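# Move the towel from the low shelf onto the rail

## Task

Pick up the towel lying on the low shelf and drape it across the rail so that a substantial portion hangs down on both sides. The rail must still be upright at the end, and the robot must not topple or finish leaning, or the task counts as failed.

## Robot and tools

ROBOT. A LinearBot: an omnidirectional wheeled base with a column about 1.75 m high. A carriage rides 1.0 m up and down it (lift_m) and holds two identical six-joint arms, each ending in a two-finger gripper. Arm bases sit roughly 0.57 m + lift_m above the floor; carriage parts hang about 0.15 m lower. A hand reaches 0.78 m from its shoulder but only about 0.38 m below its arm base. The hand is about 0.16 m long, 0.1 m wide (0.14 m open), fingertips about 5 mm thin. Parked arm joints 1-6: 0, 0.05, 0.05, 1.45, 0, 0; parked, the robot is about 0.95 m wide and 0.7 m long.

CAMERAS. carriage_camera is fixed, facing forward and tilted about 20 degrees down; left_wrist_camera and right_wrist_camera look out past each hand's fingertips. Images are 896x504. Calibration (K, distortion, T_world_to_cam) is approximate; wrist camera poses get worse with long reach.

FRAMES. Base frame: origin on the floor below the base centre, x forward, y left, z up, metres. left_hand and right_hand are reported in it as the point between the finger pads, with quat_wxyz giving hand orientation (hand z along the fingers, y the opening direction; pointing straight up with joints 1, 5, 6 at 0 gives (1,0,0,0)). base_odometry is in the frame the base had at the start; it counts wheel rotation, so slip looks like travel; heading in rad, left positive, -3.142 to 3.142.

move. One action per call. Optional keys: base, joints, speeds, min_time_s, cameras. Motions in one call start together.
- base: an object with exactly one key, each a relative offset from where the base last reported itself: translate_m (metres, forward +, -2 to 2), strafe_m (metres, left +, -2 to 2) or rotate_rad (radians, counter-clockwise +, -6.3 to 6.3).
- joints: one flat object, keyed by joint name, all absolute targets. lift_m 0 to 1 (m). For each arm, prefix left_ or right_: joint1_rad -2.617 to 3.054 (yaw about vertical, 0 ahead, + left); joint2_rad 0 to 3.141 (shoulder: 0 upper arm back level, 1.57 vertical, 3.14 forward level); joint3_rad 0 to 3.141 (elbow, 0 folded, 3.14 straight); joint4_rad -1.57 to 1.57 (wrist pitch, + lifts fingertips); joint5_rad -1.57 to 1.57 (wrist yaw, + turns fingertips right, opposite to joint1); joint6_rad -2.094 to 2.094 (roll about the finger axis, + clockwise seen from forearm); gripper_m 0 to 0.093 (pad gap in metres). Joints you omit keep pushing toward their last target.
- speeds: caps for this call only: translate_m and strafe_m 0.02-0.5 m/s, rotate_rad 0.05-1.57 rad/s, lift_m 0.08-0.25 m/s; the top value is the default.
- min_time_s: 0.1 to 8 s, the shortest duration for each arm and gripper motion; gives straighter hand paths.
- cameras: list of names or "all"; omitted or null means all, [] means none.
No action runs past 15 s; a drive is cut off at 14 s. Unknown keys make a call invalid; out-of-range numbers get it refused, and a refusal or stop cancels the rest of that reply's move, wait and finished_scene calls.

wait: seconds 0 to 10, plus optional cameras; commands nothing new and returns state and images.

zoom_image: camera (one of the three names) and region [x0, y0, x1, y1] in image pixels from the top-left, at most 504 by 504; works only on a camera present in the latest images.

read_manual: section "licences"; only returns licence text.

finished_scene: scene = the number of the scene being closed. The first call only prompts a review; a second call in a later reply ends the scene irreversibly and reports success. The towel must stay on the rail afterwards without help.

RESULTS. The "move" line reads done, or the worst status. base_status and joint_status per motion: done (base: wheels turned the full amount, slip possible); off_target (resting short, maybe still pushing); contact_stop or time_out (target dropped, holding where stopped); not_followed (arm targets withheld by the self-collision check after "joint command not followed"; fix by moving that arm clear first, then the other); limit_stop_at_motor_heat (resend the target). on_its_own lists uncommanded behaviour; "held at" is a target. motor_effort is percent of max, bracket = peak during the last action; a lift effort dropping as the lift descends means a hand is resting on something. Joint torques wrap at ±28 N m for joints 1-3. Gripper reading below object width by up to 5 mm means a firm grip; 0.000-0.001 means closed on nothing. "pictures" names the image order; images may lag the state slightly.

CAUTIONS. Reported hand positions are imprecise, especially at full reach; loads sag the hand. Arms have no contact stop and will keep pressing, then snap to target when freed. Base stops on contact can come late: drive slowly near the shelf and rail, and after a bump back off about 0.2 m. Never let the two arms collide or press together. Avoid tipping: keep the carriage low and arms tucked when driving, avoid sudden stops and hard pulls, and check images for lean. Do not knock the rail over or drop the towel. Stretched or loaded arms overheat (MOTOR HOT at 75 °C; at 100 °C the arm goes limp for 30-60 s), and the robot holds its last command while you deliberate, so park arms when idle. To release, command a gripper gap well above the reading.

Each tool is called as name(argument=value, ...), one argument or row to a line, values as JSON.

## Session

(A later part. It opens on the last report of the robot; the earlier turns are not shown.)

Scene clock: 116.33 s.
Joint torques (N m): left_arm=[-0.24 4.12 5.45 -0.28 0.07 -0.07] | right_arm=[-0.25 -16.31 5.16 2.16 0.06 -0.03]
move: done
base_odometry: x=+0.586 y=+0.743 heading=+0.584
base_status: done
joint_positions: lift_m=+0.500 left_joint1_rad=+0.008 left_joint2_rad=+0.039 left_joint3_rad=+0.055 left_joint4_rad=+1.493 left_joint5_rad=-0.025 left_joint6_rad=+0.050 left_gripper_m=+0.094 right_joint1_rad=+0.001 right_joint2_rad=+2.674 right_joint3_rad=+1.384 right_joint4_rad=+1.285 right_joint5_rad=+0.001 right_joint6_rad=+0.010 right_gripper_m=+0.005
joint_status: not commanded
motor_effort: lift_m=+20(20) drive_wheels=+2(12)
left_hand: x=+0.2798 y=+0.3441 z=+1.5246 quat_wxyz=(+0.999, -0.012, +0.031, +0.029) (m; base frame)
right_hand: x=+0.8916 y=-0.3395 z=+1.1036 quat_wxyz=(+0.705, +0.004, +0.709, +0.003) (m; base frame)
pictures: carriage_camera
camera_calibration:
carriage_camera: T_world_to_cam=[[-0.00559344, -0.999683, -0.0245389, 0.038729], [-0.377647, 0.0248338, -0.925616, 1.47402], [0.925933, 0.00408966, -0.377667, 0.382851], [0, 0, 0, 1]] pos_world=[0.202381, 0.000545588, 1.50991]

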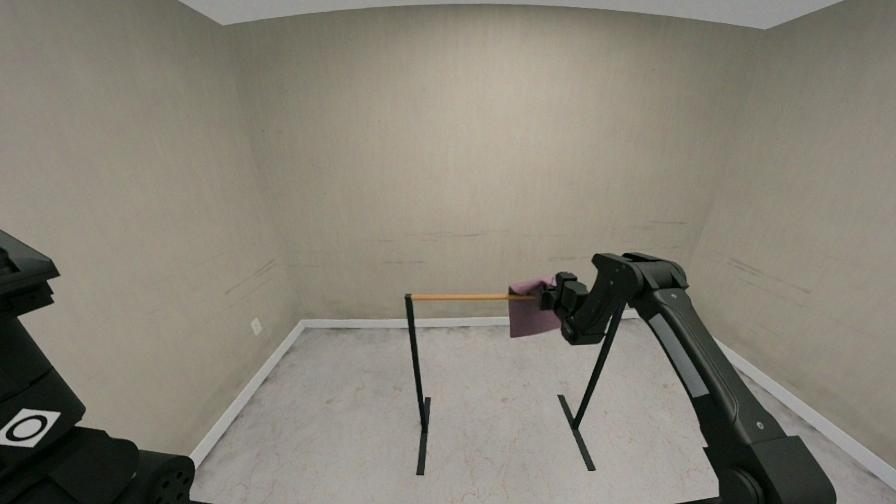

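move(
  base={"translate_m":-0.04},
  speeds={"translate_m":0.08},
  cameras=[],
)

move(
  joints={"lift_m":0.27},
  speeds={"lift_m":0.12},
  cameras=["carriage_camera","right_wrist_camera"],
)

zoom_image(
  camera="carriage_camera",
  region=[440, 180, 640, 360],
)

Scene clock: 121.97 s.
Joint torques (N m): left_arm=[-0.28 4.03 5.64 -0.27 0.04 -0.06] | right_arm=[-0.42 -16.28 5.16 2.11 0.04 -0.04]
move: done
base_odometry: x=+0.552 y=+0.721 heading=+0.584
base_status: done
joint_positions: lift_m=+0.500 left_joint1_rad=+0.008 left_joint2_rad=+0.039 left_joint3_rad=+0.055 left_joint4_rad=+1.493 left_joint5_rad=-0.025 left_joint6_rad=+0.050 left_gripper_m=+0.094 right_joint1_rad=+0.001 right_joint2_rad=+2.674 right_joint3_rad=+1.384 right_joint4_rad=+1.285 right_joint5_rad=+0.001 right_joint6_rad=+0.010 right_gripper_m=+0.005
joint_status: not commanded
motor_effort: lift_m=+20(20) drive_wheels=-2(11)
left_hand: x=+0.2798 y=+0.3441 z=+1.5246 quat_wxyz=(+0.999, -0.012, +0.031, +0.029) (m; base frame)
right_hand: x=+0.8916 y=-0.3395 z=+1.1036 quat_wxyz=(+0.705, +0.004, +0.709, +0.003) (m; base frame)
pictures: none
No camera images: "cameras" was empty.

Scene clock: 124.30 s.
Joint torques (N m): left_arm=[-0.21 4.04 5.55 -0.27 0.05 -0.09] | right_arm=[-0.24 -16.25 5.27 1.99 0.08 -0.03]
move: done
base_odometry: x=+0.552 y=+0.721 heading=+0.584
base_status: not commanded
joint_positions: lift_m=+0.270 left_joint1_rad=+0.008 left_joint2_rad=+0.039 left_joint3_rad=+0.055 left_joint4_rad=+1.493 left_joint5_rad=-0.025 left_joint6_rad=+0.050 left_gripper_m=+0.094 right_joint1_rad=+0.001 right_joint2_rad=+2.674 right_joint3_rad=+1.384 right_joint4_rad=+1.297 right_joint5_rad=+0.001 right_joint6_rad=+0.010 right_gripper_m=+0.005
joint_status: all done
motor_effort: lift_m=+20(20) drive_wheels=+2(3)
left_hand: x=+0.2798 y=+0.3441 z=+1.2947 quat_wxyz=(+0.999, -0.012, +0.031, +0.029) (m; base frame)
right_hand: x=+0.8917 y=-0.3395 z=+0.8772 quat_wxyz=(+0.710, +0.004, +0.704, +0.003) (m; base frame)
pictures: carriage_camera, right_wrist_camera
camera_calibration:
carriage_camera: T_world_to_cam=[[-0.00559344, -0.999683, -0.0245389, 0.033086], [-0.377647, 0.0248338, -0.925616, 1.26116], [0.925933, 0.00408966, -0.377667, 0.296002], [0, 0, 0, 1]] pos_world=[0.202381, 0.000545588, 1.27995]
right_wrist_camera: T_world_to_cam=[[0.0587063, -0.997789, -0.0311572, -0.351896], [-0.567668, -0.00769336, -0.823222, 1.24019], [0.821162, 0.0660152, -0.566864, -0.0839543], [0, 0, 0, 1]] pos_world=[0.793616, -0.336034, 0.962399]

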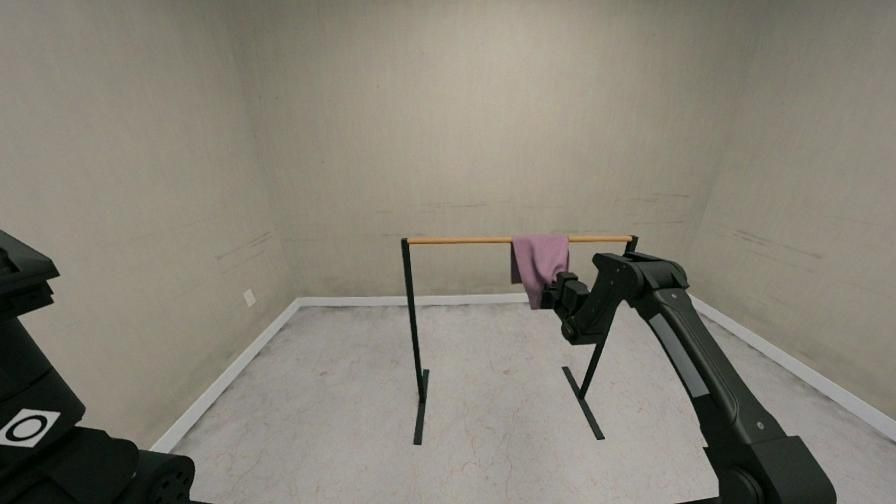

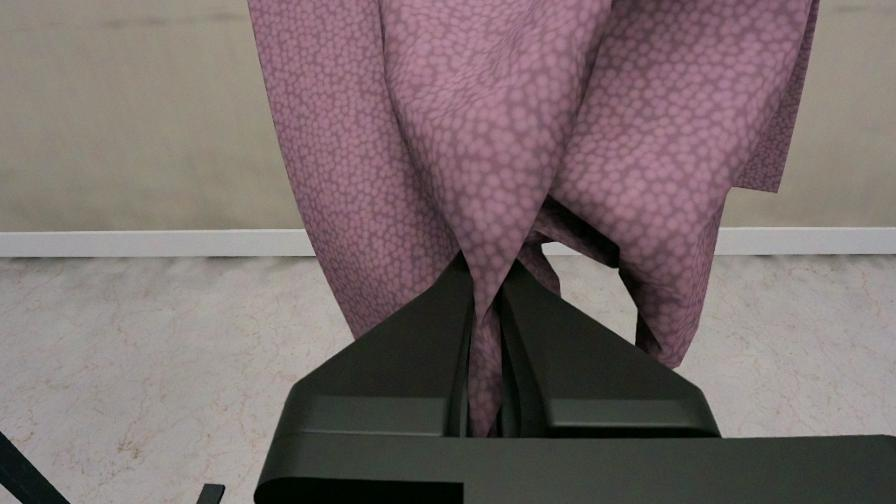

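Scaled by 2.520 from the camera's 896x504 image, which has a finer 1280x720 frame.

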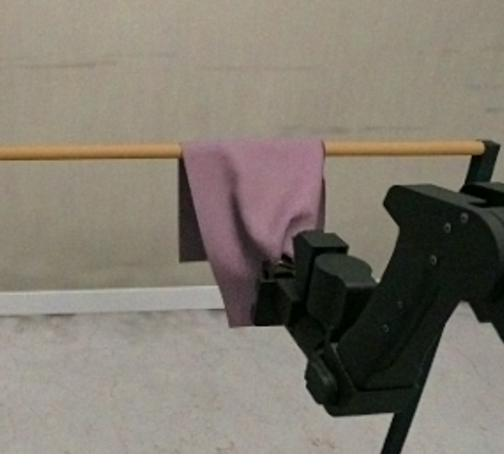

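Nicely balanced. Slack, release, back off.

move(
  base={"translate_m":0.05},
  speeds={"translate_m":0.08},
  cameras=[],
)

move(
  joints={"right_gripper_m":0.093},
  min_time_s=2,
  cameras=["carriage_camera","right_wrist_camera"],
)

Scene clock: 128.93 s.
Joint torques (N m): left_arm=[-0.24 4 5.64 -0.31 0.05 -0.08] | right_arm=[-0.34 -16.32 5.16 2.03 0.07 -0.03]
move: done
base_odometry: x=+0.594 y=+0.748 heading=+0.584
base_status: done
joint_positions: lift_m=+0.270 left_joint1_rad=+0.008 left_joint2_rad=+0.039 left_joint3_rad=+0.055 left_joint4_rad=+1.493 left_joint5_rad=-0.025 left_joint6_rad=+0.050 left_gripper_m=+0.094 right_joint1_rad=+0.001 right_joint2_rad=+2.674 right_joint3_rad=+1.384 right_joint4_rad=+1.297 right_joint5_rad=+0.001 right_joint6_rad=+0.010 right_gripper_m=+0.005
joint_status: not commanded
motor_effort: lift_m=+20(20) drive_wheels=+0(10)
left_hand: x=+0.2798 y=+0.3441 z=+1.2947 quat_wxyz=(+0.999, -0.012, +0.031, +0.029) (m; base frame)
right_hand: x=+0.8917 y=-0.3394 z=+0.8772 quat_wxyz=(+0.710, +0.003, +0.704, +0.003) (m; base frame)
pictures: none
No camera images: "cameras" was empty.

Scene clock: 131.23 s.
Joint torques (N m): left_arm=[-0.23 4 5.6 -0.29 0.07 -0.07] | right_arm=[-0.23 -16.29 5.12 2.02 0.07 -0.05]
move: done
base_odometry: x=+0.594 y=+0.748 heading=+0.584
base_status: not commanded
joint_positions: lift_m=+0.270 left_joint1_rad=+0.008 left_joint2_rad=+0.039 left_joint3_rad=+0.055 left_joint4_rad=+1.493 left_joint5_rad=-0.025 left_joint6_rad=+0.050 left_gripper_m=+0.094 right_joint1_rad=+0.001 right_joint2_rad=+2.674 right_joint3_rad=+1.384 right_joint4_rad=+1.297 right_joint5_rad=+0.001 right_joint6_rad=+0.010 right_gripper_m=+0.093
joint_status: all done
motor_effort: lift_m=+20(20) drive_wheels=+0(1)
left_hand: x=+0.2798 y=+0.3441 z=+1.2947 quat_wxyz=(+0.999, -0.012, +0.031, +0.029) (m; base frame)
right_hand: x=+0.8917 y=-0.3394 z=+0.8772 quat_wxyz=(+0.710, +0.003, +0.704, +0.003) (m; base frame)
pictures: carriage_camera, right_wrist_camera
camera_calibration:
carriage_camera: T_world_to_cam=[[-0.00559344, -0.999683, -0.0245389, 0.033086], [-0.377647, 0.0248338, -0.925616, 1.26116], [0.925933, 0.00408966, -0.377667, 0.296002], [0, 0, 0, 1]] pos_world=[0.202381, 0.000545588, 1.27995]
right_wrist_camera: T_world_to_cam=[[0.0590869, -0.997767, -0.0311543, -0.352165], [-0.567665, -0.00791232, -0.823222, 1.24012], [0.821137, 0.0663268, -0.566864, -0.0838302], [0, 0, 0, 1]] pos_world=[0.793615, -0.336006, 0.962399]

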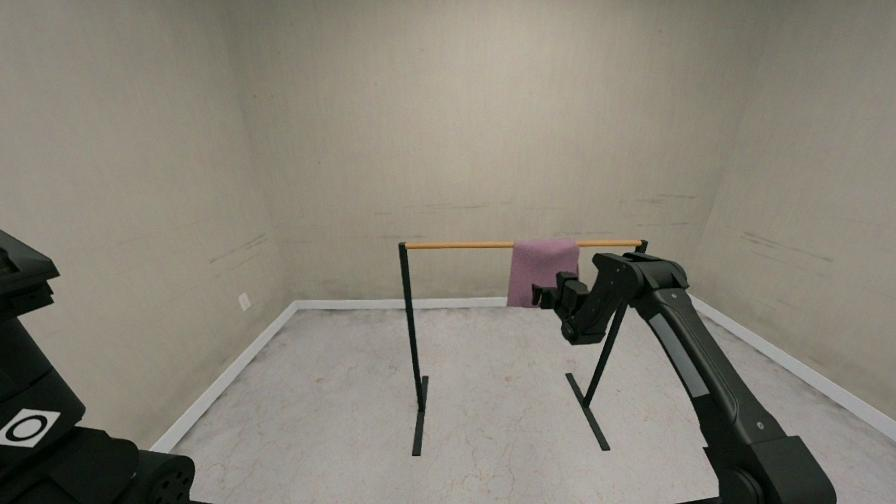

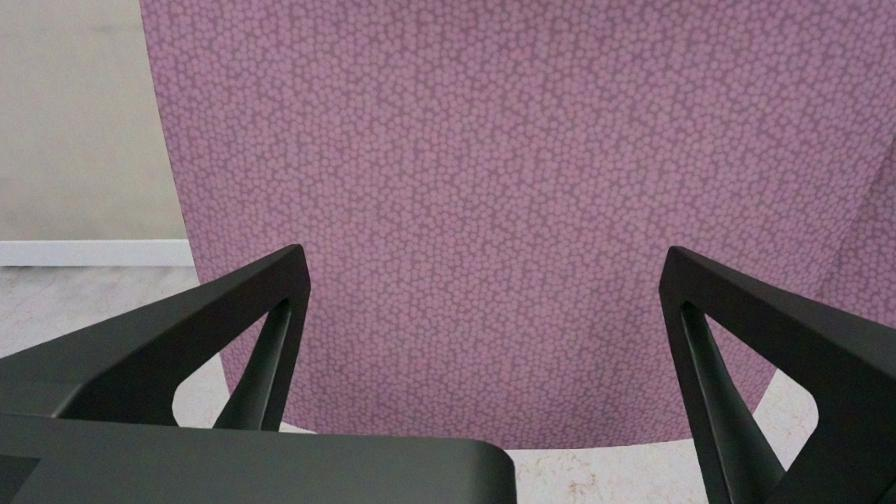

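move(
  base={"translate_m":-0.35},
  speeds={"translate_m":0.15},
  cameras=["carriage_camera"],
)

zoom_image(
  camera="carriage_camera",
  region=[440, 180, 640, 360],
)

finished_scene(
  scene=2,
)

Scene clock: 137.70 s.
Joint torques (N m): left_arm=[-0.18 4.05 5.65 -0.28 0.06 -0.08] | right_arm=[-0.29 -16.34 5.18 2.02 0.07 -0.03]
move: done
MOTOR HOT: joint 2 (shoulder) of the right arm reports 76 °C; the controller stops that arm at 100 °C. To cool a motor, set the load down, stop pushing, or move to a pose that needs little force.
base_odometry: x=+0.302 y=+0.555 heading=+0.584
base_status: done
joint_positions: lift_m=+0.270 left_joint1_rad=+0.008 left_joint2_rad=+0.039 left_joint3_rad=+0.055 left_joint4_rad=+1.493 left_joint5_rad=-0.025 left_joint6_rad=+0.050 left_gripper_m=+0.094 right_joint1_rad=+0.001 right_joint2_rad=+2.674 right_joint3_rad=+1.384 right_joint4_rad=+1.297 right_joint5_rad=+0.001 right_joint6_rad=+0.010 right_gripper_m=+0.093
joint_status: not commanded
motor_effort: lift_m=+20(20) drive_wheels=-2(10)
left_hand: x=+0.2798 y=+0.3441 z=+1.2947 quat_wxyz=(+0.999, -0.012, +0.031, +0.029) (m; base frame)
right_hand: x=+0.8917 y=-0.3394 z=+0.8772 quat_wxyz=(+0.710, +0.003, +0.704, +0.003) (m; base frame)
pictures: carriage_camera
camera_calibration:
carriage_camera: T_world_to_cam=[[-0.00559344, -0.999683, -0.0245389, 0.033086], [-0.377647, 0.0248338, -0.925616, 1.26116], [0.925933, 0.00408966, -0.377667, 0.296002], [0, 0, 0, 1]] pos_world=[0.202381, 0.000545588, 1.27995]

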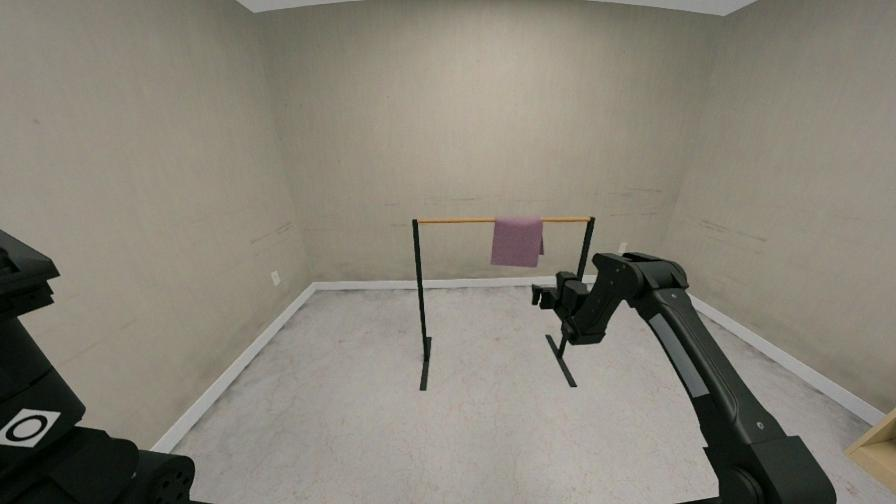

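Scaled by 2.520 from the camera's 896x504 image, which has a finer 1280x720 frame.

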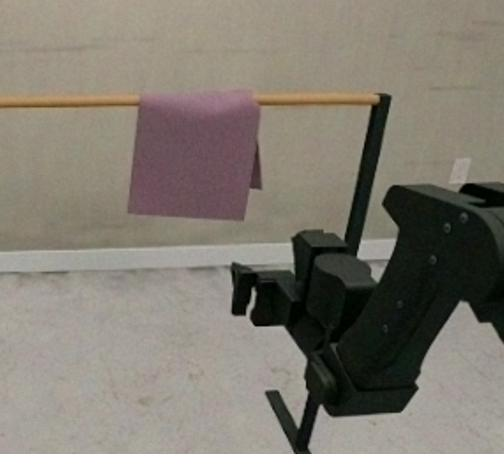

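This call ended nothing. Check each condition of the task against the scene as it is now, look again where you are not sure, and mend what is not met. Then call finished_scene again.

The towel hangs on both sides, with a good part on each, and the rail is standing.

finished_scene(
  scene=2,
)

The scene is finished: the task was done.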